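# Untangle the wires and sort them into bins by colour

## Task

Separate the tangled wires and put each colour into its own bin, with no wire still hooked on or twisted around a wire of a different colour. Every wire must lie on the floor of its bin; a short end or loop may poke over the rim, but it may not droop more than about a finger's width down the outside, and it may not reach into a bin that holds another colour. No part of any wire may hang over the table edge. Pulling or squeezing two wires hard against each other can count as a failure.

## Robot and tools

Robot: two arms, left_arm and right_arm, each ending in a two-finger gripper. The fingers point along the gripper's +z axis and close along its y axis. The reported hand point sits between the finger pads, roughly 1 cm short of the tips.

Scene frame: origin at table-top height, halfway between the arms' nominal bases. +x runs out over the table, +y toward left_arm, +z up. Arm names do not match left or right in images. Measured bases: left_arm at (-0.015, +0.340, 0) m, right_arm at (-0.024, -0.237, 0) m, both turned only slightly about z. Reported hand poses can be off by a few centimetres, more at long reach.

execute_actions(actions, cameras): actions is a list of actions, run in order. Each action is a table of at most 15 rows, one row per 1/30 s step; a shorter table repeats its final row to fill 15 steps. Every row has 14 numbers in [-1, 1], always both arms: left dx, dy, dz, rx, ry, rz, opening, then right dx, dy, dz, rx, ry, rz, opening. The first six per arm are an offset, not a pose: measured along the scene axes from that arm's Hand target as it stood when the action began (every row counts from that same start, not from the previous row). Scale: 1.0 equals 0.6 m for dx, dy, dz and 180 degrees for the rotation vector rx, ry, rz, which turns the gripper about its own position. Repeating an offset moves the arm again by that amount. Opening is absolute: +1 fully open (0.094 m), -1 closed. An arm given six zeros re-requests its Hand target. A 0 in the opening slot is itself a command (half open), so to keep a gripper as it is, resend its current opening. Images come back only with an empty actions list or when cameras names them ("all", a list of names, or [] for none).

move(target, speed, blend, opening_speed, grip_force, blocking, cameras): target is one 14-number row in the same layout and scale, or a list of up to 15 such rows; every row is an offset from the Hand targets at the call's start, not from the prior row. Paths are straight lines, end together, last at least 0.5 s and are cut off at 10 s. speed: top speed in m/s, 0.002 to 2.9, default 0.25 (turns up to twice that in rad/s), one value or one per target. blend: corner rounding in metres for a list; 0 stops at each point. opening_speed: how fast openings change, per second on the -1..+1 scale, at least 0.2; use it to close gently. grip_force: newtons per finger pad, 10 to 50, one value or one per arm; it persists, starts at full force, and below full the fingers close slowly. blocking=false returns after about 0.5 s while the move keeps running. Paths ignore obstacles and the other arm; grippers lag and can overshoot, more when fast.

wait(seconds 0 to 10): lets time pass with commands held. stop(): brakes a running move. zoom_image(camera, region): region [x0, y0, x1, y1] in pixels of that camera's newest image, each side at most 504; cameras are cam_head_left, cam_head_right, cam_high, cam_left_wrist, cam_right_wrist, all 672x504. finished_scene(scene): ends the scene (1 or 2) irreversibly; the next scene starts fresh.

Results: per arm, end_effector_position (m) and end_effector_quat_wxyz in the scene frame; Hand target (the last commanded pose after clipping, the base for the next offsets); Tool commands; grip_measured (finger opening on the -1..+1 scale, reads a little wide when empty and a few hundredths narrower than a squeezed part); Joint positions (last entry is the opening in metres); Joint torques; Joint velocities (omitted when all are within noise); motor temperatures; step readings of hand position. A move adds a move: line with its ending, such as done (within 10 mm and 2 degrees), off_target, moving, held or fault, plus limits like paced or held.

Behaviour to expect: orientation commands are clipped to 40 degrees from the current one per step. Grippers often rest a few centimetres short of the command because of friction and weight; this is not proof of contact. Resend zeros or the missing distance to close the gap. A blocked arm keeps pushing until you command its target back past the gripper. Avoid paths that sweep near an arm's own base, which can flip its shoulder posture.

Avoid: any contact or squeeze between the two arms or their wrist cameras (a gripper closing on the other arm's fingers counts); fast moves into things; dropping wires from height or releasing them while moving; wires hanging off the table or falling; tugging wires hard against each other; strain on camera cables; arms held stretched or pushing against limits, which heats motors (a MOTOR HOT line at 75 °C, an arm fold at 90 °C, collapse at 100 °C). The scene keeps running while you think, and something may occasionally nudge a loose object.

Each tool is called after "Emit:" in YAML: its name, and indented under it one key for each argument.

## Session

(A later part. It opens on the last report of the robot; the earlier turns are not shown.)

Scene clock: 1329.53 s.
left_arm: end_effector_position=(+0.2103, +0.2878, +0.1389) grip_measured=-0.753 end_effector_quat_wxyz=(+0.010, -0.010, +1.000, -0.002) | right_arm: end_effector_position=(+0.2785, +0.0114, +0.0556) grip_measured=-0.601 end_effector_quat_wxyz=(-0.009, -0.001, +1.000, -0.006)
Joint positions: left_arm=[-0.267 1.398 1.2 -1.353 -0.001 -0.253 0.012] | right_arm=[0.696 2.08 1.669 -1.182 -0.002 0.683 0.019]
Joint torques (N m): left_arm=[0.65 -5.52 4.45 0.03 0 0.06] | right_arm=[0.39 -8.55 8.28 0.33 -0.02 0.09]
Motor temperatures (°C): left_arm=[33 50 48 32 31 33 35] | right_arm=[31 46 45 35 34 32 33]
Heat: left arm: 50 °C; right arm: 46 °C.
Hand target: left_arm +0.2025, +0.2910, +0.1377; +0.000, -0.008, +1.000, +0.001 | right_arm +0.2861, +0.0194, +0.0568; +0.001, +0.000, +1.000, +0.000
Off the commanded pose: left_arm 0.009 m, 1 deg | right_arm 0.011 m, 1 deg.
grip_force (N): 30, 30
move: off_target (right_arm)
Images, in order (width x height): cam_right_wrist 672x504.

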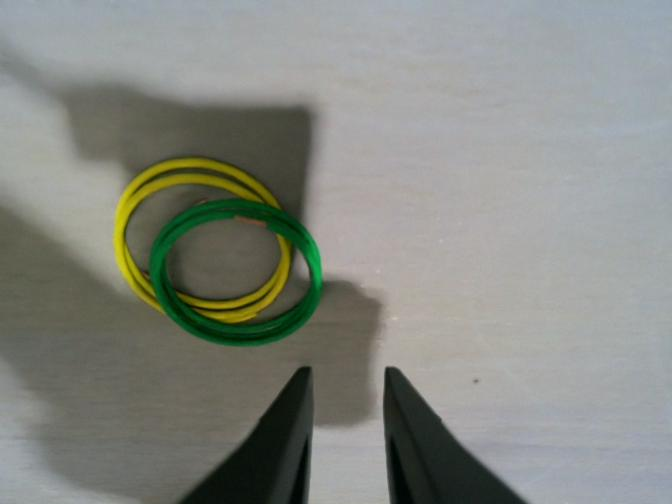

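Emit:
move:
  target: [0,0,0,0,0,0,-0.75,0.037,0.022,-0.045,0,0,0,-0.7]
  speed: 0.08
  cameras: ["cam_right_wrist"]

Emit:
zoom_image:
  camera: "cam_right_wrist"
  region: [230, 290, 450, 480]

Scene clock: 1341.40 s.
left_arm: end_effector_position=(+0.2103, +0.2878, +0.1389) grip_measured=-0.753 end_effector_quat_wxyz=(+0.010, -0.010, +1.000, -0.002) | right_arm: end_effector_position=(+0.2986, +0.0279, +0.0302) grip_measured=-0.699 end_effector_quat_wxyz=(-0.008, -0.001, +1.000, -0.005)
Joint positions: left_arm=[-0.267 1.398 1.2 -1.353 -0.001 -0.254 0.012] | right_arm=[0.696 2.201 1.757 -1.146 -0.002 0.684 0.014]
Joint torques (N m): left_arm=[0.42 -5.7 4.49 0.06 0.04 0.06] | right_arm=[-0.34 -9.28 8.25 0.33 -0.02 -0.02]
Heat: left arm: 49 °C; right arm: 46 °C.
Hand target: left_arm +0.2025, +0.2910, +0.1377; +0.000, -0.008, +1.000, +0.001 | right_arm +0.3084, +0.0326, +0.0297; +0.001, +0.000, +1.000, +0.000
Off the commanded pose: left_arm 0.009 m, 1 deg | right_arm 0.011 m, 1 deg.
grip_force (N): 30, 30
move: off_target (right_arm)
Images, in order (width x height): cam_right_wrist 672x504.

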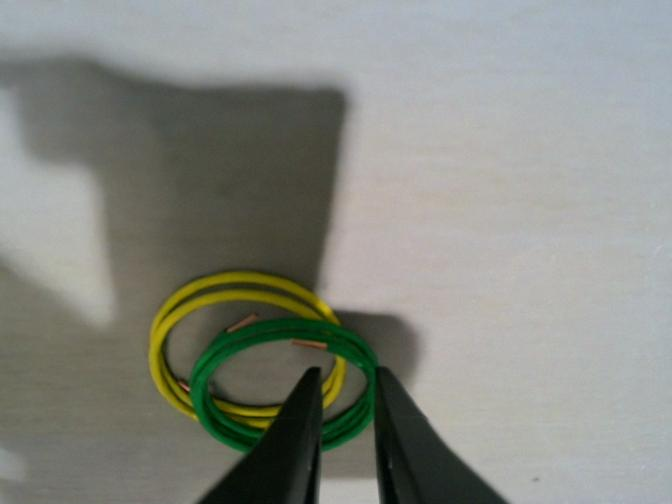

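Scaled by 2.291 from the camera's 672x504 image, which has a finer 960x720 frame.

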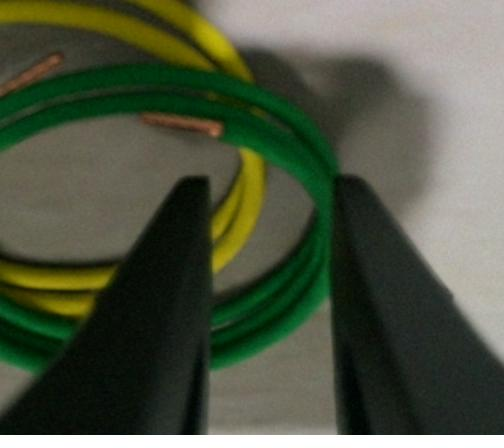

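Emit:
move:
  target:
    - [0,0,0,0,0,0,-0.75,0,-0.013,0.0,0,0,0,-0.83]
    - [0,0,0,0,0,0,-0.75,-0.003,-0.013,-0.028,0,0,0,-0.83]
  speed: 0.05
  cameras: ["cam_right_wrist"]

Emit:
zoom_image:
  camera: "cam_right_wrist"
  region: [230, 290, 450, 480]

Scene clock: 1357.73 s.
left_arm: end_effector_position=(+0.2103, +0.2878, +0.1389) grip_measured=-0.753 end_effector_quat_wxyz=(+0.010, -0.010, +1.000, -0.002) | right_arm: end_effector_position=(+0.3083, +0.0282, +0.0231) grip_measured=-0.829 end_effector_quat_wxyz=(+0.007, +0.001, +1.000, +0.006)
Joint positions: left_arm=[-0.267 1.398 1.2 -1.353 -0.001 -0.254 0.012] | right_arm=[0.683 2.201 1.728 -1.08 -0.001 0.673 0.008]
Joint torques (N m): left_arm=[0.5 -5.52 4.51 0.02 0.01 0.07] | right_arm=[-0.2 -9.96 3.86 0.5 -0.03 -0.05]
Heat: left arm: 48 °C; right arm: 48 °C.
Hand target: left_arm +0.2025, +0.2910, +0.1377; +0.000, -0.008, +1.000, +0.001 | right_arm +0.3066, +0.0248, +0.0130; +0.001, +0.000, +1.000, +0.000
Off the commanded pose: left_arm 0.009 m, 1 deg | right_arm 0.011 m, 1 deg.
grip_force (N): 30, 30
move: off_target (right_arm)
Images, in order (width x height): cam_right_wrist 672x504.

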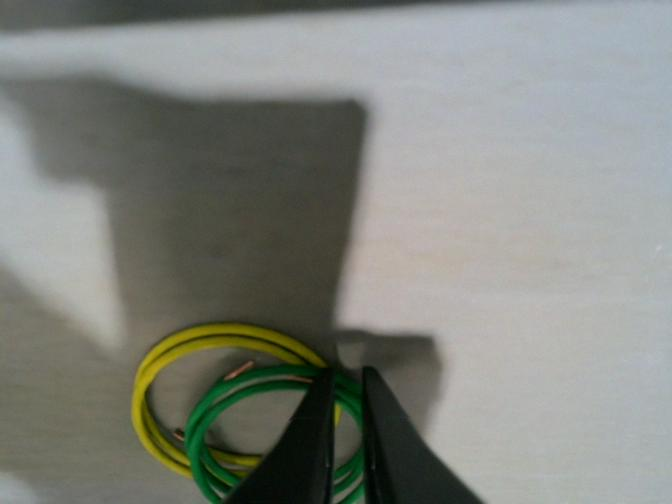

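Scaled by 2.291 from the camera's 672x504 image, which has a finer 960x720 frame.

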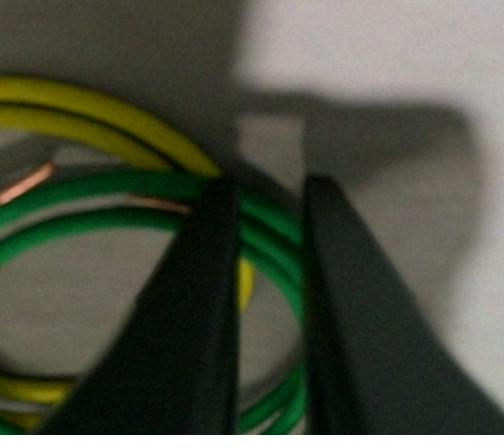

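Emit:
move:
  target:
    - [0,0,0,0,0,0,-0.75,-0.03,-0.014,0.025,0,0,0,-0.8]
    - [0,0,0,0,0,0,-0.75,-0.03,-0.014,-0.005,0,0,0,-0.8]
  speed: 0.05
  cameras: ["cam_right_wrist"]

Emit:
zoom_image:
  camera: "cam_right_wrist"
  region: [230, 290, 450, 480]

Scene clock: 1366.90 s.
left_arm: end_effector_position=(+0.2103, +0.2878, +0.1389) grip_measured=-0.753 end_effector_quat_wxyz=(+0.010, -0.010, +1.000, -0.002) | right_arm: end_effector_position=(+0.2976, +0.0196, +0.0202) grip_measured=-0.801 end_effector_quat_wxyz=(+0.011, +0.002, +1.000, +0.009)
Joint positions: left_arm=[-0.267 1.398 1.2 -1.353 -0.001 -0.254 0.012] | right_arm=[0.683 2.14 1.617 -1.019 -0.001 0.675 0.009]
Joint torques (N m): left_arm=[0.5 -5.59 4.56 0.07 0.02 0.05] | right_arm=[0.68 -10.11 2.69 0.47 -0.03 0.06]
Heat: left arm: 47 °C; right arm: 49 °C.
Hand target: left_arm +0.2025, +0.2910, +0.1377; +0.000, -0.008, +1.000, +0.001 | right_arm +0.2886, +0.0164, +0.0100; +0.001, +0.000, +1.000, +0.000
Off the commanded pose: left_arm 0.009 m, 1 deg | right_arm 0.014 m, 2 deg.
grip_force (N): 30, 30
move: off_target (right_arm)
Images, in order (width x height): cam_right_wrist 672x504.

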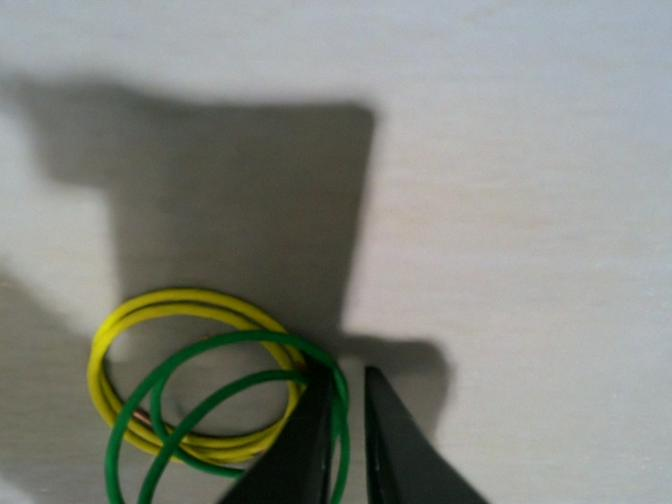

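Scaled by 2.291 from the camera's 672x504 image, which has a finer 960x720 frame.

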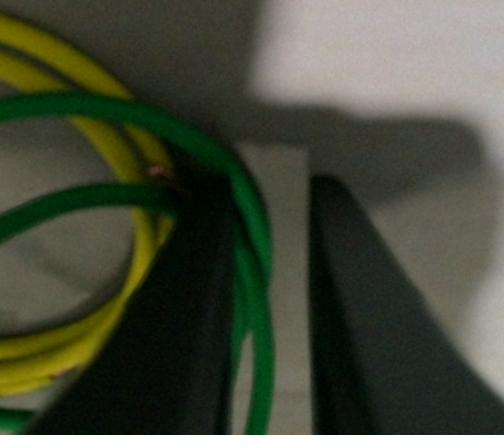

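Emit:
move:
  target:
    - [0,0,0,0,0,0,-0.75,0.005,0.005,-0.012,0,0,0,-0.8]
    - [0,0,0,0,0,0,-0.75,0.005,0.005,-0.012,0,0,0,-1]
    - [0,0,0,0,0,0,-0.75,0.0,-0.02,0.16,0,0,0,-1]
  speed: 0.05
  opening_speed: 0.3
  cameras: ["cam_right_wrist","cam_head_left"]

Emit:
zoom_image:
  camera: "cam_right_wrist"
  region: [130, 220, 490, 500]

Scene clock: 1386.23 s.
left_arm: end_effector_position=(+0.2103, +0.2878, +0.1389) grip_measured=-0.753 end_effector_quat_wxyz=(+0.010, -0.010, +1.000, -0.002) | right_arm: end_effector_position=(+0.2811, +0.0030, +0.0843) grip_measured=-0.984 end_effector_quat_wxyz=(-0.022, +0.000, +1.000, -0.016)
Joint positions: left_arm=[-0.267 1.398 1.2 -1.353 -0.001 -0.254 0.012] | right_arm=[0.676 2.088 1.793 -1.332 -0.002 0.663 0.001]
Joint torques (N m): left_arm=[0.44 -5.44 4.45 0.03 0.03 0.06] | right_arm=[-0.55 -13.2 8.23 0.01 -0.01 -0.07]
Motor temperatures (°C): left_arm=[33 47 47 32 31 33 35] | right_arm=[31 51 45 35 34 32 34]
Heat: left arm: 47 °C; right arm: 51 °C.
Hand target: left_arm +0.2025, +0.2910, +0.1377; +0.000, -0.008, +1.000, +0.001 | right_arm +0.2885, +0.0045, +0.1059; +0.001, +0.000, +1.000, +0.000
Off the commanded pose: left_arm 0.009 m, 1 deg | right_arm 0.023 m, 3 deg.
grip_force (N): 30, 30
move: off_target (right_arm); target 2's new opening was sent with right_arm's hand 0.019 m and 2 deg from that target
Images, in order (width x height): cam_head_left 672x504, cam_right_wrist 672x504.

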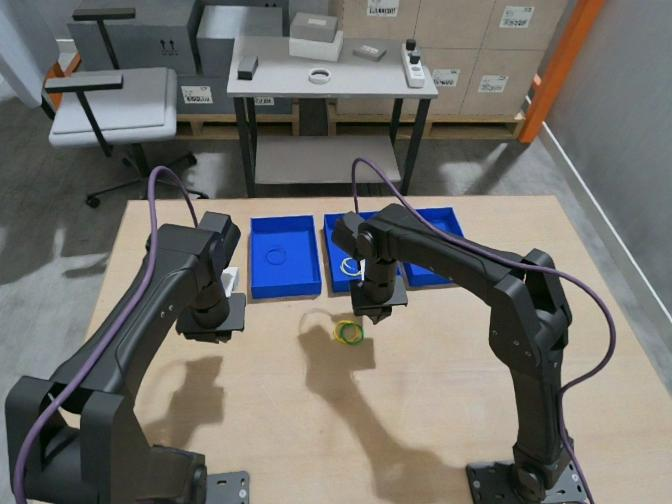

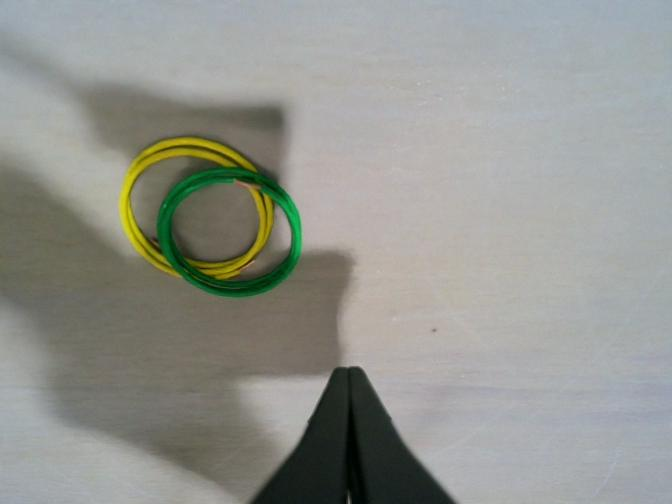

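Scaled by 1.400 from the camera's 672x504 image, which has a finer 960x720 frame.

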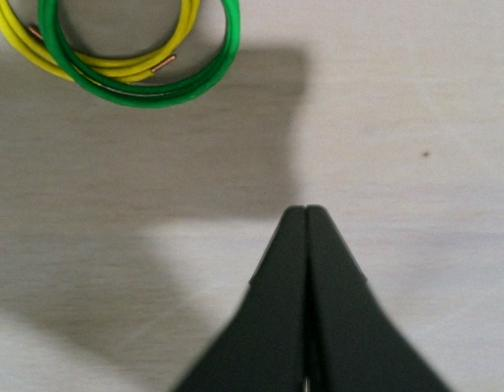

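Emit:
move:
  target: [0,0,0,0,0,0,-0.75,-0.02,0.042,-0.1,0,0,-0.167,-0.75]
  speed: 0.08
  cameras: ["cam_right_wrist"]

Emit:
zoom_image:
  camera: "cam_right_wrist"
  region: [230, 290, 450, 480]

Scene clock: 1418.93 s.
left_arm: end_effector_position=(+0.2103, +0.2878, +0.1389) grip_measured=-0.753 end_effector_quat_wxyz=(+0.010, -0.010, +1.000, -0.002) | right_arm: end_effector_position=(+0.2809, +0.0305, +0.0568) grip_measured=-0.752 end_effector_quat_wxyz=(+0.007, +0.259, +0.966, +0.011)
Joint positions: left_arm=[-0.267 1.398 1.2 -1.353 -0.001 -0.254 0.012] | right_arm=[0.729 2.088 1.685 -1.142 -0.002 1.242 0.012]
Joint torques (N m): left_arm=[0.39 -5.59 4.34 0.05 -0.02 0.09] | right_arm=[0.57 -8.73 4.36 0.4 -0.01 0.08]
Motor temperatures (°C): left_arm=[33 46 47 32 31 33 35] | right_arm=[31 55 45 35 34 32 34]
Heat: left arm: 47 °C; right arm: 55 °C.
Hand target: left_arm +0.2025, +0.2910, +0.1377; +0.000, -0.008, +1.000, +0.001 | right_arm +0.2766, +0.0297, +0.0459; +0.001, +0.260, +0.966, +0.000
Off the commanded pose: left_arm 0.009 m, 1 deg | right_arm 0.012 m, 1 deg.
grip_force (N): 30, 30
move: off_target (right_arm)
Images, in order (width x height): cam_right_wrist 672x504.

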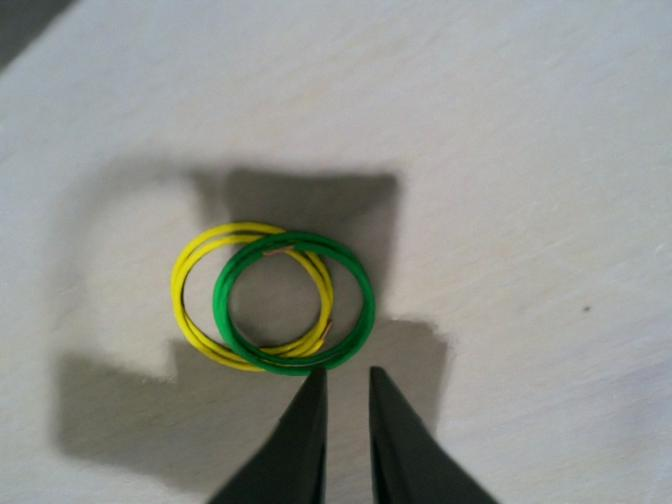

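Scaled by 2.291 from the camera's 672x504 image, which has a finer 960x720 frame.

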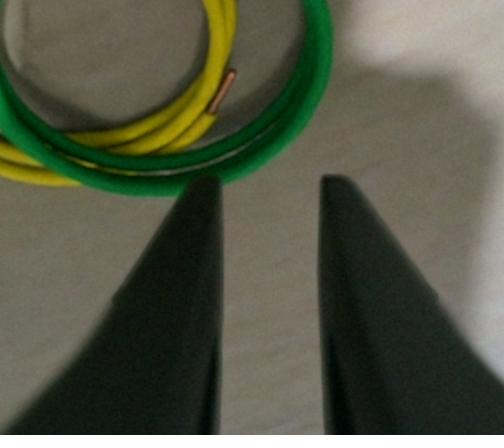

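Emit:
move:
  target:
    - [0,0,0,0,0,0,-0.75,-0.017,-0.0065,-0.03,0,0,0,-0.78]
    - [0,0,0,0,0,0,-0.75,-0.017,-0.0065,-0.072,0,0,0,-0.78]
  speed: 0.05
  cameras: ["cam_right_wrist"]

Emit:
zoom_image:
  camera: "cam_right_wrist"
  region: [230, 290, 450, 480]

Scene clock: 1430.47 s.
left_arm: end_effector_position=(+0.2103, +0.2878, +0.1389) grip_measured=-0.753 end_effector_quat_wxyz=(+0.010, -0.010, +1.000, -0.002) | right_arm: end_effector_position=(+0.2689, +0.0253, +0.0195) grip_measured=-0.779 end_effector_quat_wxyz=(+0.003, +0.259, +0.966, +0.006)
Joint positions: left_arm=[-0.267 1.398 1.2 -1.353 -0.001 -0.254 0.012] | right_arm=[0.739 2.088 1.533 -1.003 -0.002 1.253 0.01]
Joint torques (N m): left_arm=[0.46 -5.57 4.59 0.08 0.05 0.05] | right_arm=[0.57 -7.91 3.03 0.8 -0.01 0.08]
Heat: left arm: 47 °C; right arm: 53 °C.
Hand target: left_arm +0.2025, +0.2910, +0.1377; +0.000, -0.008, +1.000, +0.001 | right_arm +0.2663, +0.0258, +0.0027; +0.001, +0.260, +0.966, +0.000
Off the commanded pose: left_arm 0.009 m, 1 deg | right_arm 0.017 m, 1 deg.
grip_force (N): 30, 30
move: off_target (right_arm)
Images, in order (width x height): cam_right_wrist 672x504.

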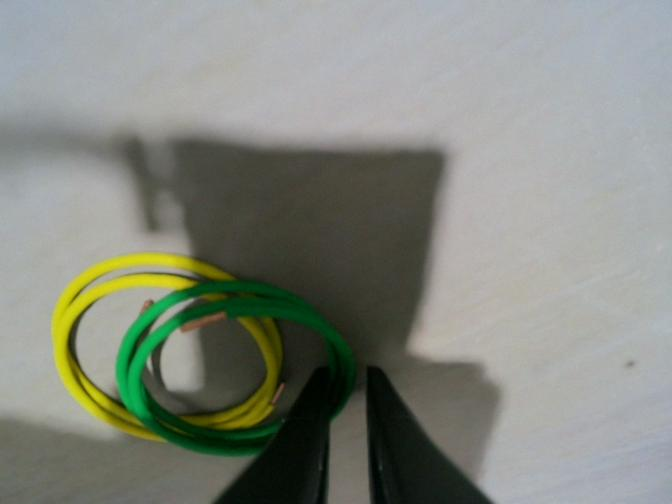

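Scaled by 2.291 from the camera's 672x504 image, which has a finer 960x720 frame.

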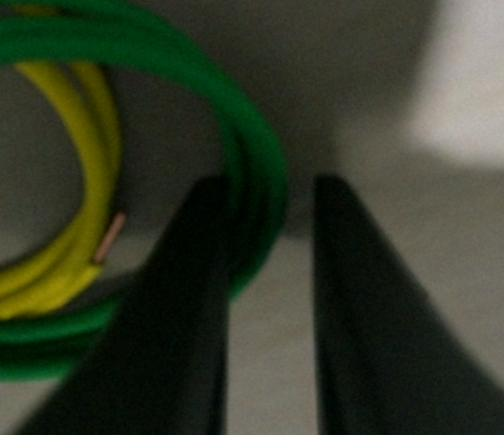

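Emit:
move:
  target:
    - [0,0,0,0,0,0,-0.75,0.01,-0.006,-0.018,0,0,0,-0.78]
    - [0,0,0,0,0,0,-0.75,0.01,-0.006,-0.018,0,0,0,-1]
  speed: 0.05
  opening_speed: 0.3
  cameras: ["cam_right_wrist"]

Emit:
zoom_image:
  camera: "cam_right_wrist"
  region: [230, 290, 450, 480]

Scene clock: 1442.67 s.
left_arm: end_effector_position=(+0.2103, +0.2878, +0.1389) grip_measured=-0.753 end_effector_quat_wxyz=(+0.010, -0.010, +1.000, -0.002) | right_arm: end_effector_position=(+0.2714, +0.0263, +0.0189) grip_measured=-0.949 end_effector_quat_wxyz=(+0.005, +0.258, +0.966, +0.011)
Joint positions: left_arm=[-0.267 1.398 1.2 -1.353 -0.001 -0.254 0.012] | right_arm=[0.736 2.088 1.53 -0.99 -0.004 1.247 0.002]
Joint torques (N m): left_arm=[0.51 -5.61 4.59 0.05 0.08 0.04] | right_arm=[-0.53 -6.38 2.26 1.03 0.01 -0.04]
Heat: left arm: 47 °C; right arm: 51 °C.
Hand target: left_arm +0.2025, +0.2910, +0.1377; +0.000, -0.008, +1.000, +0.001 | right_arm +0.2723, +0.0221, -0.0081; +0.001, +0.260, +0.966, +0.000
Off the commanded pose: left_arm 0.009 m, 1 deg | right_arm 0.027 m, 1 deg.
grip_force (N): 30, 30
move: off_target (right_arm); target 2's new opening was sent with right_arm's hand 0.027 m and 1 deg from that target
Images, in order (width x height): cam_right_wrist 672x504.

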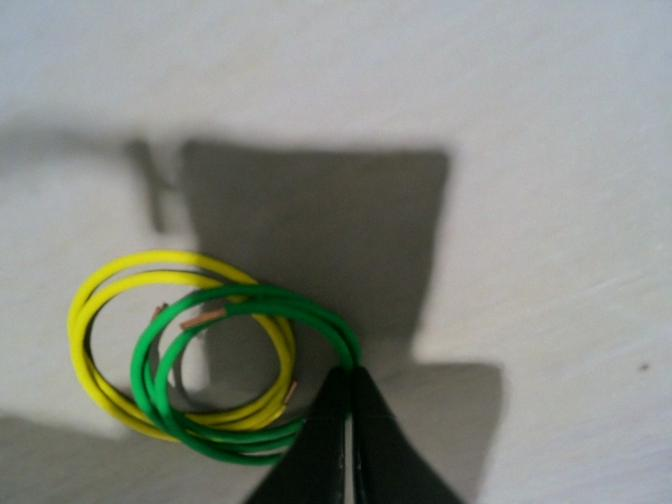

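Scaled by 2.291 from the camera's 672x504 image, which has a finer 960x720 frame.

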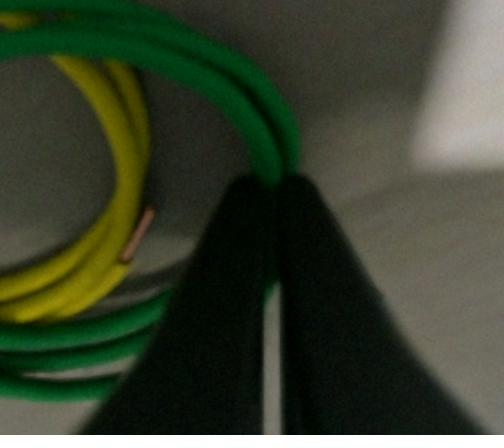

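Emit:
move:
  target: [0,0,0,0,0,0,-0.75,-0.02,-0.05,0.17,0,0,0,-1]
  speed: 0.05
  cameras: ["cam_right_wrist","cam_head_left"]

Emit:
zoom_image:
  camera: "cam_right_wrist"
  region: [130, 150, 490, 430]

Scene clock: 1459.03 s.
left_arm: end_effector_position=(+0.2103, +0.2878, +0.1389) grip_measured=-0.753 end_effector_quat_wxyz=(+0.010, -0.010, +1.000, -0.002) | right_arm: end_effector_position=(+0.2520, -0.0085, +0.0747) grip_measured=-0.952 end_effector_quat_wxyz=(-0.019, +0.259, +0.966, -0.017)
Joint positions: left_arm=[-0.267 1.398 1.2 -1.353 -0.001 -0.254 0.012] | right_arm=[0.696 1.966 1.577 -1.231 -0.01 1.208 0.002]
Joint torques (N m): left_arm=[0.44 -5.53 4.53 0.03 0.03 0.07] | right_arm=[-0.55 -11.84 8.14 -0.01 0.09 -0.06]
Motor temperatures (°C): left_arm=[33 45 47 32 31 33 35] | right_arm=[31 50 43 35 34 32 34]
Heat: left arm: 47 °C; right arm: 50 °C.
Hand target: left_arm +0.2025, +0.2910, +0.1377; +0.000, -0.008, +1.000, +0.001 | right_arm +0.2604, -0.0080, +0.0939; +0.001, +0.260, +0.966, +0.000
Off the commanded pose: left_arm 0.009 m, 1 deg | right_arm 0.021 m, 3 deg.
grip_force (N): 30, 30
move: off_target (right_arm)
Images, in order (width x height): cam_head_left 672x504, cam_right_wrist 672x504.

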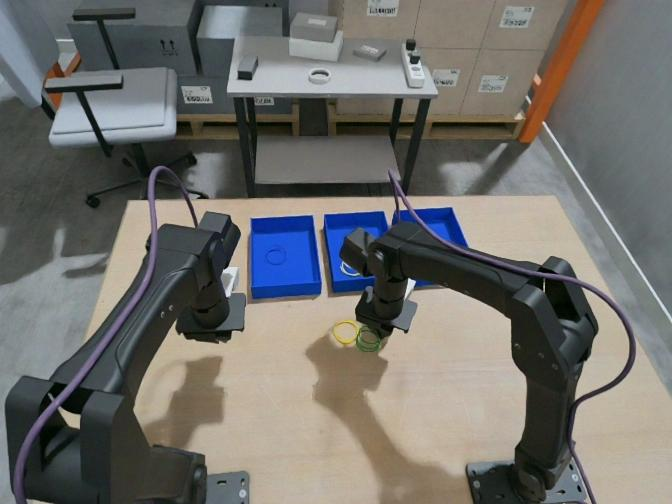

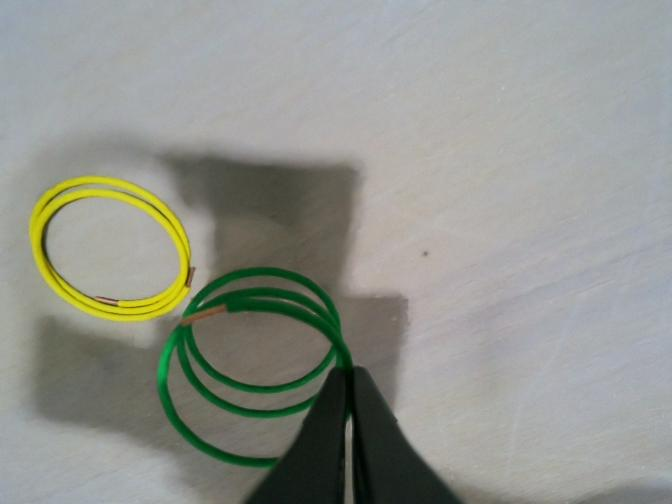

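Scaled by 1.400 from the camera's 672x504 image, which has a finer 960x720 frame.

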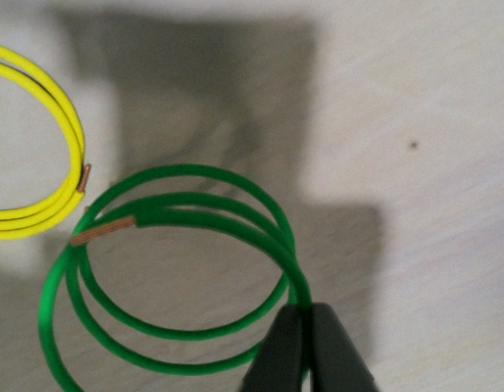

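Emit:
move:
  target:
    - [0,0,0,0,0,0,-0.75,0,-0.1,0.19,0,0,0,-1]
    - [0,0,0,0,0,0,-0.75,0.34,-0.35,0.19,0,0,0,-1]
    - [0,0,0,0,0,0,-0.75,0.34,-0.35,-0.03,0,0,0,-1]
  speed: 0.13
  cameras: ["cam_right_wrist","cam_head_left"]

Scene clock: 1478.27 s.
left_arm: end_effector_position=(+0.2103, +0.2878, +0.1389) grip_measured=-0.753 end_effector_quat_wxyz=(+0.010, -0.010, +1.000, -0.002) | right_arm: end_effector_position=(+0.4624, -0.2167, +0.0780) grip_measured=-0.952 end_effector_quat_wxyz=(+0.007, +0.263, +0.965, +0.008)
Joint positions: left_arm=[-0.267 1.398 1.2 -1.353 -0.001 -0.254 0.012] | right_arm=[0.048 2.537 2.537 -1.552 -0.01 0.569 0.002]
Joint torques (N m): left_arm=[0.54 -5.6 4.66 0.09 -0.01 0.08] | right_arm=[0.14 -11.59 7.58 0.17 0.08 -0.07]
Heat: left arm: 47 °C; right arm: 52 °C.
Hand target: left_arm +0.2025, +0.2910, +0.1377; +0.000, -0.008, +1.000, +0.001 | right_arm +0.4644, -0.2178, +0.0758; +0.001, +0.260, +0.966, +0.000
Off the commanded pose: left_arm 0.009 m, 1 deg | right_arm 0.003 m, 1 deg.
joint sent to its limit (right arm) — joint 4 (wrist pitch), lower limit. The joint targets still meet the commanded pose.
grip_force (N): 30, 30
move: done
Images, in order (width x height): cam_head_left 672x504, cam_right_wrist 672x504.

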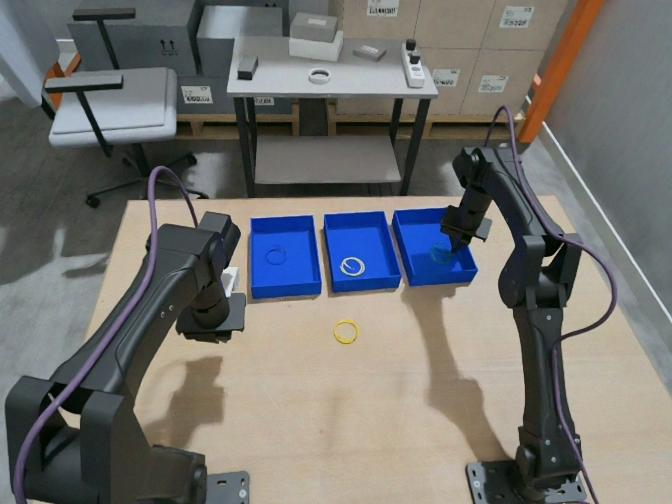

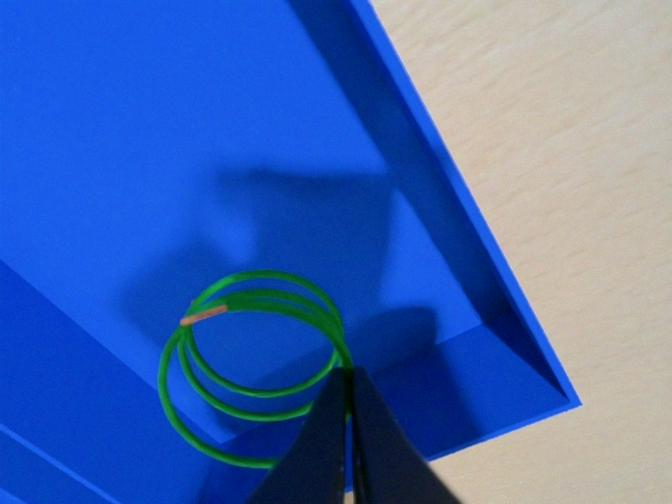

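Emit:
move:
  target:
    - [0,0,0,0,0,0,-0.75,0.05,0.01,0,0,0,0,-1]
    - [0,0,0,0,0,0,-0.75,0.05,0.01,-0.08,0,0,0,-1]
    - [0,0,0,0,0,0,-0.75,0.05,0.01,-0.08,0,0,0,-0.65]
    - [0,0,0,0,0,0,-0.75,0.05,-0.01,0.14,0,0,0,-0.65]
    - [0,0,0,0,0,0,-0.75,-0.2,-0.15,0.17,0,0,0.167,-0.65]
  speed: [0.08,0.08,0.08,0.12,0.2]
  opening_speed: 0.4
  cameras: ["cam_left_wrist","cam_head_left","cam_high"]

Emit:
zoom_image:
  camera: "cam_head_left"
  region: [240, 195, 490, 380]

Scene clock: 1497.60 s.
left_arm: end_effector_position=(+0.2103, +0.2878, +0.1389) grip_measured=-0.753 end_effector_quat_wxyz=(+0.010, -0.010, +1.000, -0.002) | right_arm: end_effector_position=(+0.3505, -0.3064, +0.1691) grip_measured=-0.652 end_effector_quat_wxyz=(+0.011, +0.003, +1.000, +0.003)
Joint positions: left_arm=[-0.267 1.398 1.2 -1.353 -0.001 -0.254 0.012] | right_arm=[-0.179 2.006 2.012 -1.557 -0.011 -0.184 0.016]
Joint torques (N m): left_arm=[0.65 -5.61 4.6 0.03 0.07 0.08] | right_arm=[-0.16 -12.21 4.29 0.26 0.06 -0.08]
Motor temperatures (°C): left_arm=[33 44 47 32 31 33 35] | right_arm=[31 55 46 35 34 32 34]
Heat: left arm: 47 °C; right arm: 55 °C.
Hand target: left_arm +0.2025, +0.2910, +0.1377; +0.000, -0.008, +1.000, +0.001 | right_arm +0.3444, -0.3079, +0.1778; +0.001, +0.000, +1.000, +0.000
Off the commanded pose: left_arm 0.009 m, 1 deg | right_arm 0.011 m, 1 deg.
joint sent to its limit (right arm) — joint 4 (wrist pitch), lower limit. The joint targets still meet the commanded pose.
grip_force (N): 30, 30
move: off_target (right_arm)
Images, in order (width x height): cam_head_left 672x504, cam_high 672x504, cam_left_wrist 672x504.

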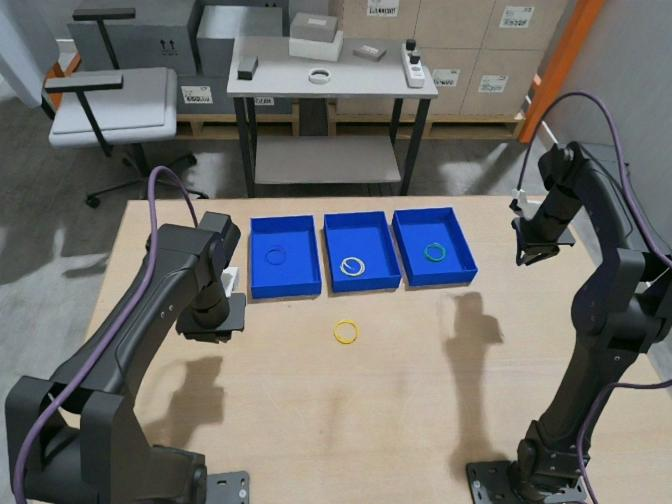

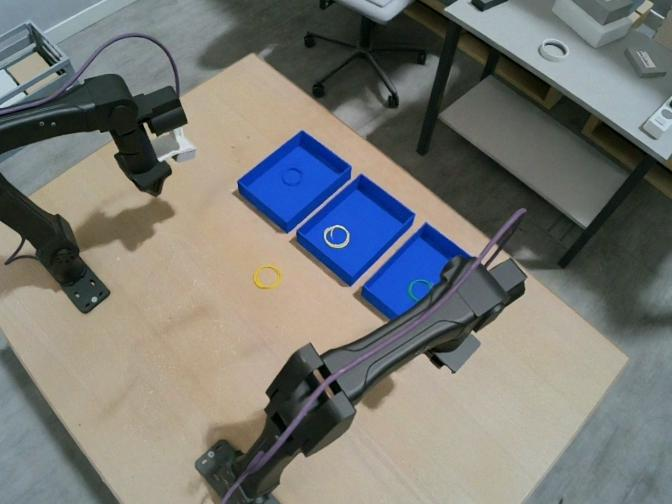

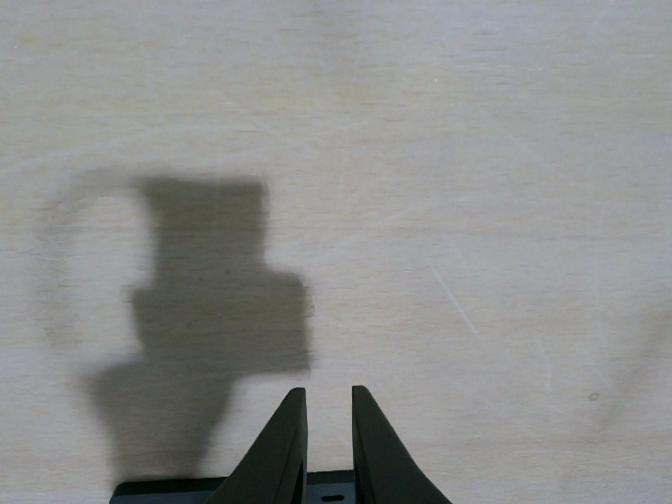

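Scaled by 2.016 from the camera's 672x504 image, which has a finer 960x720 frame.

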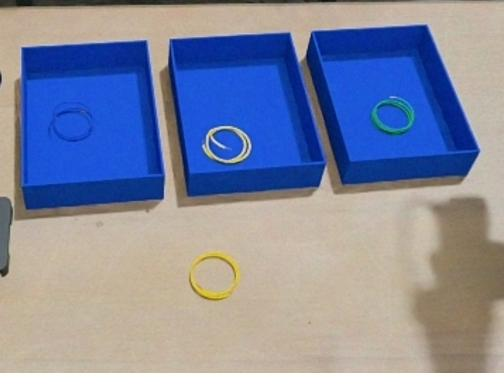

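Emit:
move:
  target: [0.13,-0.35,-0.14,0,0,0,-0.75,0,0,0,0,0,0,-0.65]
  cameras: ["cam_left_wrist"]

Emit:
zoom_image:
  camera: "cam_left_wrist"
  region: [230, 210, 500, 420]

Scene clock: 1518.07 s.
left_arm: end_effector_position=(+0.2757, +0.0832, +0.0540) grip_measured=-0.753 end_effector_quat_wxyz=(-0.005, -0.003, +1.000, +0.000) | right_arm: end_effector_position=(+0.3505, -0.3064, +0.1691) grip_measured=-0.652 end_effector_quat_wxyz=(+0.011, +0.003, +1.000, +0.003)
Joint positions: left_arm=[-0.757 2.052 1.621 -1.146 0.006 -0.728 0.012] | right_arm=[-0.179 2.006 2.012 -1.557 -0.011 -0.185 0.016]
Joint torques (N m): left_arm=[0.17 -9.74 6.9 0.19 -0.03 -0.08] | right_arm=[-0.16 -12.22 4.29 0.26 0.06 -0.07]
Motor temperatures (°C): left_arm=[33 44 47 32 31 33 35] | right_arm=[31 56 44 35 34 32 34]
Heat: left arm: 47 °C; right arm: 56 °C.
Hand target: left_arm +0.2805, +0.0810, +0.0538; +0.000, -0.008, +1.000, +0.001 | right_arm +0.3444, -0.3079, +0.1778; +0.001, +0.000, +1.000, +0.000
Off the commanded pose: left_arm 0.005 m, 1 deg | right_arm 0.011 m, 1 deg.
joint sent to its limit (right arm) — joint 4 (wrist pitch), lower limit. The joint targets still meet the commanded pose.
grip_force (N): 30, 30
move: off_target (right_arm)
Images, in order (width x height): cam_left_wrist 672x504.

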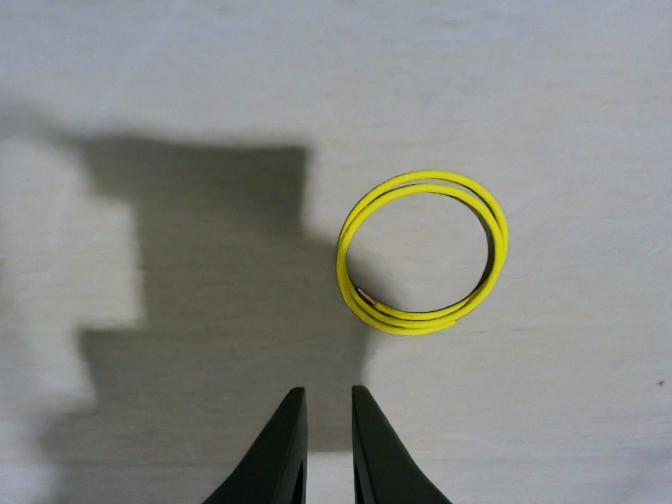

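Scaled by 1.867 from the camera's 672x504 image, which has a finer 960x720 frame.

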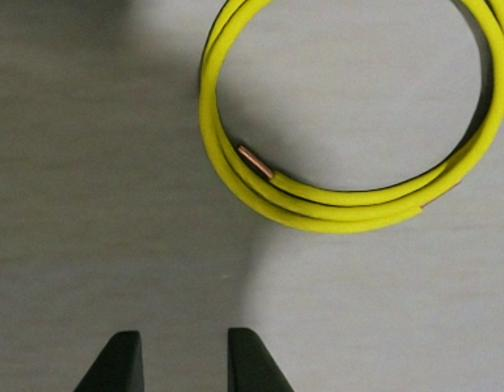

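Emit:
move:
  target:
    - [0.028,-0.007,-0.035,0,0,0,-0.75,0,0,0,0,0,0,-0.65]
    - [0.028,-0.007,-0.08,0,0,0,-0.75,0,0,0,0,0,0,-0.65]
  speed: 0.06
  cameras: ["cam_left_wrist"]

Emit:
zoom_image:
  camera: "cam_left_wrist"
  region: [230, 310, 450, 500]

Scene clock: 1530.40 s.
left_arm: end_effector_position=(+0.2950, +0.0739, +0.0148) grip_measured=-0.753 end_effector_quat_wxyz=(+0.001, -0.010, +1.000, -0.005) | right_arm: end_effector_position=(+0.3505, -0.3064, +0.1691) grip_measured=-0.652 end_effector_quat_wxyz=(+0.011, +0.003, +1.000, +0.003)
Joint positions: left_arm=[-0.743 2.156 1.621 -1.029 0.006 -0.728 0.012] | right_arm=[-0.179 2.006 2.012 -1.557 -0.011 -0.185 0.016]
Joint torques (N m): left_arm=[0.55 -10.03 4.6 0.35 -0.03 0.05] | right_arm=[-0.17 -12.21 4.27 0.26 0.06 -0.08]
Motor temperatures (°C): left_arm=[33 44 48 32 31 33 35] | right_arm=[31 56 43 35 34 32 34]
Heat: left arm: 48 °C; right arm: 56 °C.
Hand target: left_arm +0.2973, +0.0768, +0.0057; +0.000, -0.008, +1.000, +0.001 | right_arm +0.3444, -0.3079, +0.1778; +0.001, +0.000, +1.000, +0.000
Off the commanded pose: left_arm 0.010 m, 1 deg | right_arm 0.011 m, 1 deg.
joint sent to its limit (right arm) — joint 4 (wrist pitch), lower limit. The joint targets still meet the commanded pose.
grip_force (N): 30, 30
move: off_target (right_arm)
Images, in order (width x height): cam_left_wrist 672x504.

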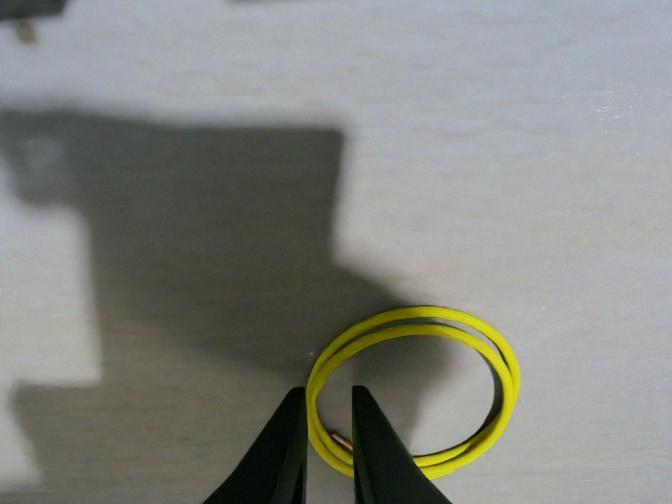

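Scaled by 2.291 from the camera's 672x504 image, which has a finer 960x720 frame.

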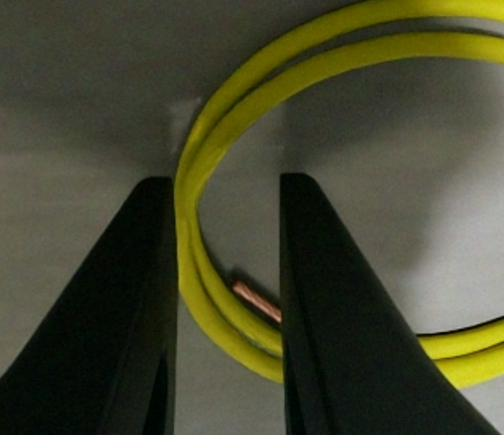

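Great; close and lift.

Emit:
move:
  target:
    - [0,0.004,-0.012,0,0,0,-0.75,0,0,0,0,0,0,-0.65]
    - [0,0.004,-0.012,0,0,0,-1,0,0,0,0,0,0,-0.65]
    - [-0.03,0,0.15,0,0,0,-1,0,0,0,0,0,0,-0.65]
  speed: 0.06
  opening_speed: 0.3
  cameras: ["cam_left_wrist"]

Scene clock: 1542.10 s.
left_arm: end_effector_position=(+0.2796, +0.0786, +0.0822) grip_measured=-0.955 end_effector_quat_wxyz=(-0.011, -0.007, +1.000, +0.005) | right_arm: end_effector_position=(+0.3505, -0.3064, +0.1691) grip_measured=-0.652 end_effector_quat_wxyz=(+0.011, +0.003, +1.000, +0.003)
Joint positions: left_arm=[-0.76 2.078 1.772 -1.288 0.006 -0.739 0.002] | right_arm=[-0.179 2.006 2.012 -1.557 -0.011 -0.185 0.016]
Joint torques (N m): left_arm=[-0.69 -13.07 6.82 -0.01 -0.04 -0.1] | right_arm=[-0.16 -12.22 4.29 0.26 0.06 -0.07]
Motor temperatures (°C): left_arm=[33 48 48 32 31 33 35] | right_arm=[31 57 43 35 34 32 34]
Heat: left arm: 48 °C; right arm: 57 °C.
Hand target: left_arm +0.2792, +0.0768, +0.0957; +0.000, -0.008, +1.000, +0.001 | right_arm +0.3444, -0.3079, +0.1778; +0.001, +0.000, +1.000, +0.000
Off the commanded pose: left_arm 0.014 m, 1 deg | right_arm 0.011 m, 1 deg.
joint sent to its limit (right arm) — joint 4 (wrist pitch), lower limit. The joint targets still meet the commanded pose.
grip_force (N): 30, 30
move: off_target (left_arm, right_arm); target 2's new opening was sent with left_arm's hand 0.012 m and 1 deg from that target
Images, in order (width x height): cam_left_wrist 672x504.

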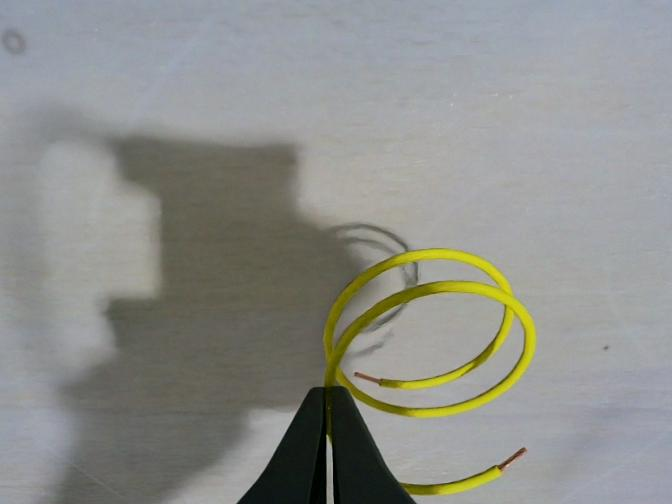

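Emit:
move:
  target:
    - [0,0,0.14,0,0,0,-1,0,0,0,0,0,0,-0.65]
    - [0.29,-0.035,0.12,0,0,0,-1,0,0,0,0,0,0,-0.65]
    - [0.29,-0.035,-0.06,0,0,0,-1,0,0,0,0,0,0,-0.65]
  speed: 0.12
  cameras: ["cam_left_wrist","cam_head_left"]

Scene clock: 1556.17 s.
left_arm: end_effector_position=(+0.4468, +0.0573, +0.0658) grip_measured=-0.955 end_effector_quat_wxyz=(+0.072, -0.013, +0.996, -0.049) | right_arm: end_effector_position=(+0.3505, -0.3064, +0.1691) grip_measured=-0.652 end_effector_quat_wxyz=(+0.011, +0.003, +1.000, +0.003)
Joint positions: left_arm=[-0.583 2.731 2.849 -1.514 0.006 -0.575 0.002] | right_arm=[-0.179 2.006 2.012 -1.557 -0.011 -0.185 0.016]
Joint torques (N m): left_arm=[0.23 -13.23 6.74 0.67 0 0.08] | right_arm=[-0.17 -12.22 4.29 0.26 0.06 -0.08]
Motor temperatures (°C): left_arm=[33 52 49 32 31 33 35] | right_arm=[31 57 43 35 34 32 34]
Heat: left arm: 52 °C; right arm: 57 °C.
Hand target: left_arm +0.4534, +0.0559, +0.0598; +0.000, -0.009, +1.000, +0.001 | right_arm +0.3444, -0.3079, +0.1778; +0.001, +0.000, +1.000, +0.000
Off the commanded pose: left_arm 0.009 m, 10 deg | right_arm 0.011 m, 1 deg.
elbow stopped short (left arm): the move would have taken joint 3 (elbow) straighter than the controller allows.
joint sent to its limit (right arm) — joint 4 (wrist pitch), lower limit. The joint targets still meet the commanded pose.
grip_force (N): 30, 30
move: off_target (left_arm, right_arm)
Images, in order (width x height): cam_head_left 672x504, cam_left_wrist 672x504.

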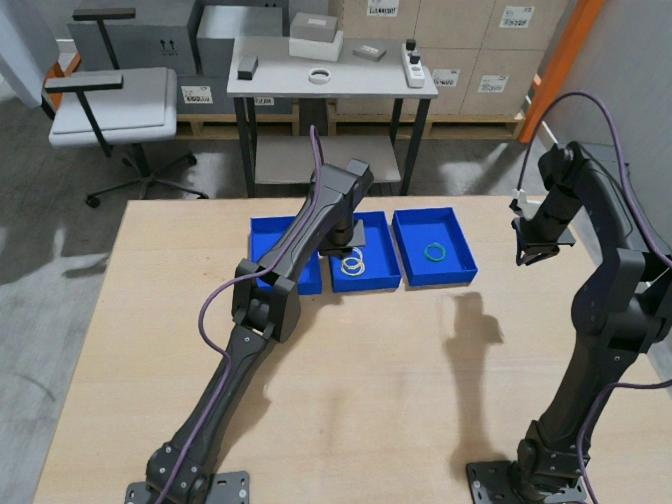

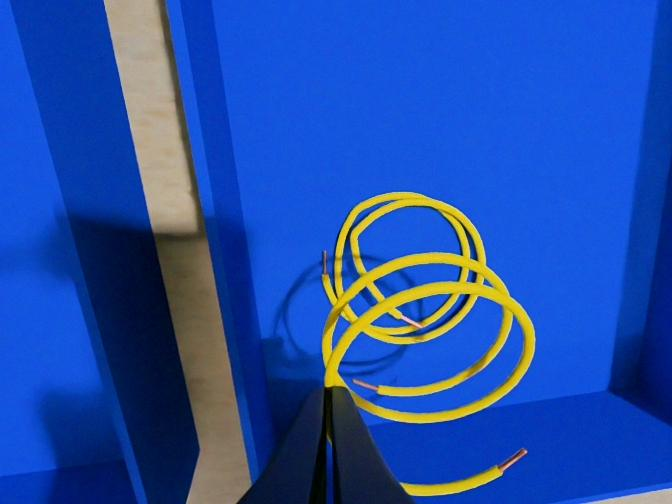

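Emit:
move:
  target:
    - [0.03,-0.005,0.0,0,0,0,-1,0,0,0,0,0,0,-0.65]
    - [0.03,-0.005,-0.06,0,0,0,-1,0,0,0,0,0,0,-0.65]
  speed: 0.08
  cameras: ["cam_left_wrist"]

Scene clock: 1576.03 s.
left_arm: end_effector_position=(+0.4642, +0.0519, +0.0326) grip_measured=-0.955 end_effector_quat_wxyz=(+0.082, -0.011, +0.995, -0.054) | right_arm: end_effector_position=(+0.3505, -0.3064, +0.1691) grip_measured=-0.652 end_effector_quat_wxyz=(+0.011, +0.003, +1.000, +0.003)
Joint positions: left_arm=[-0.575 2.801 2.849 -1.423 0.006 -0.563 0.002] | right_arm=[-0.179 2.006 2.012 -1.557 -0.011 -0.185 0.016]
Joint torques (N m): left_arm=[0.49 -13.11 6.86 0.72 -0.08 0.07] | right_arm=[-0.14 -12.22 4.29 0.26 0.06 -0.07]
Motor temperatures (°C): left_arm=[33 51 49 32 31 33 35] | right_arm=[31 58 42 35 34 32 34]
Heat: left arm: 51 °C; right arm: 58 °C.
Hand target: left_arm +0.4713, +0.0528, +0.0238; +0.000, -0.008, +1.000, +0.001 | right_arm +0.3444, -0.3079, +0.1778; +0.001, +0.000, +1.000, +0.000
Off the commanded pose: left_arm 0.011 m, 11 deg | right_arm 0.011 m, 1 deg.
elbow stopped short (left arm): the move would have taken joint 3 (elbow) straighter than the controller allows.
joint sent to its limit (right arm) — joint 4 (wrist pitch), lower limit. The joint targets still meet the commanded pose.
grip_force (N): 30, 30
move: off_target (left_arm, right_arm)
Images, in order (width x height): cam_left_wrist 672x504.

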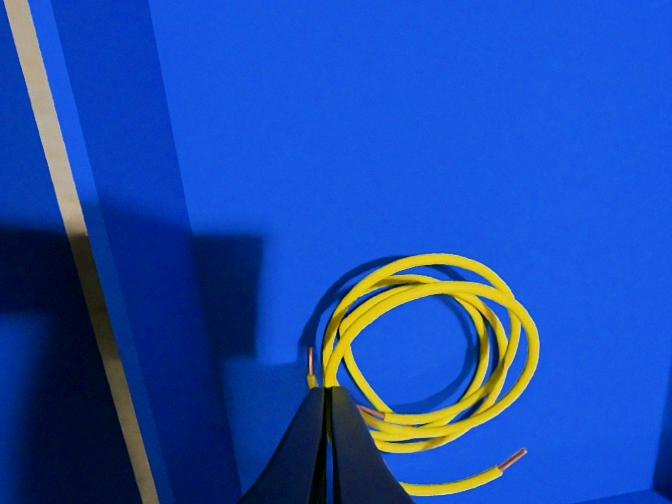

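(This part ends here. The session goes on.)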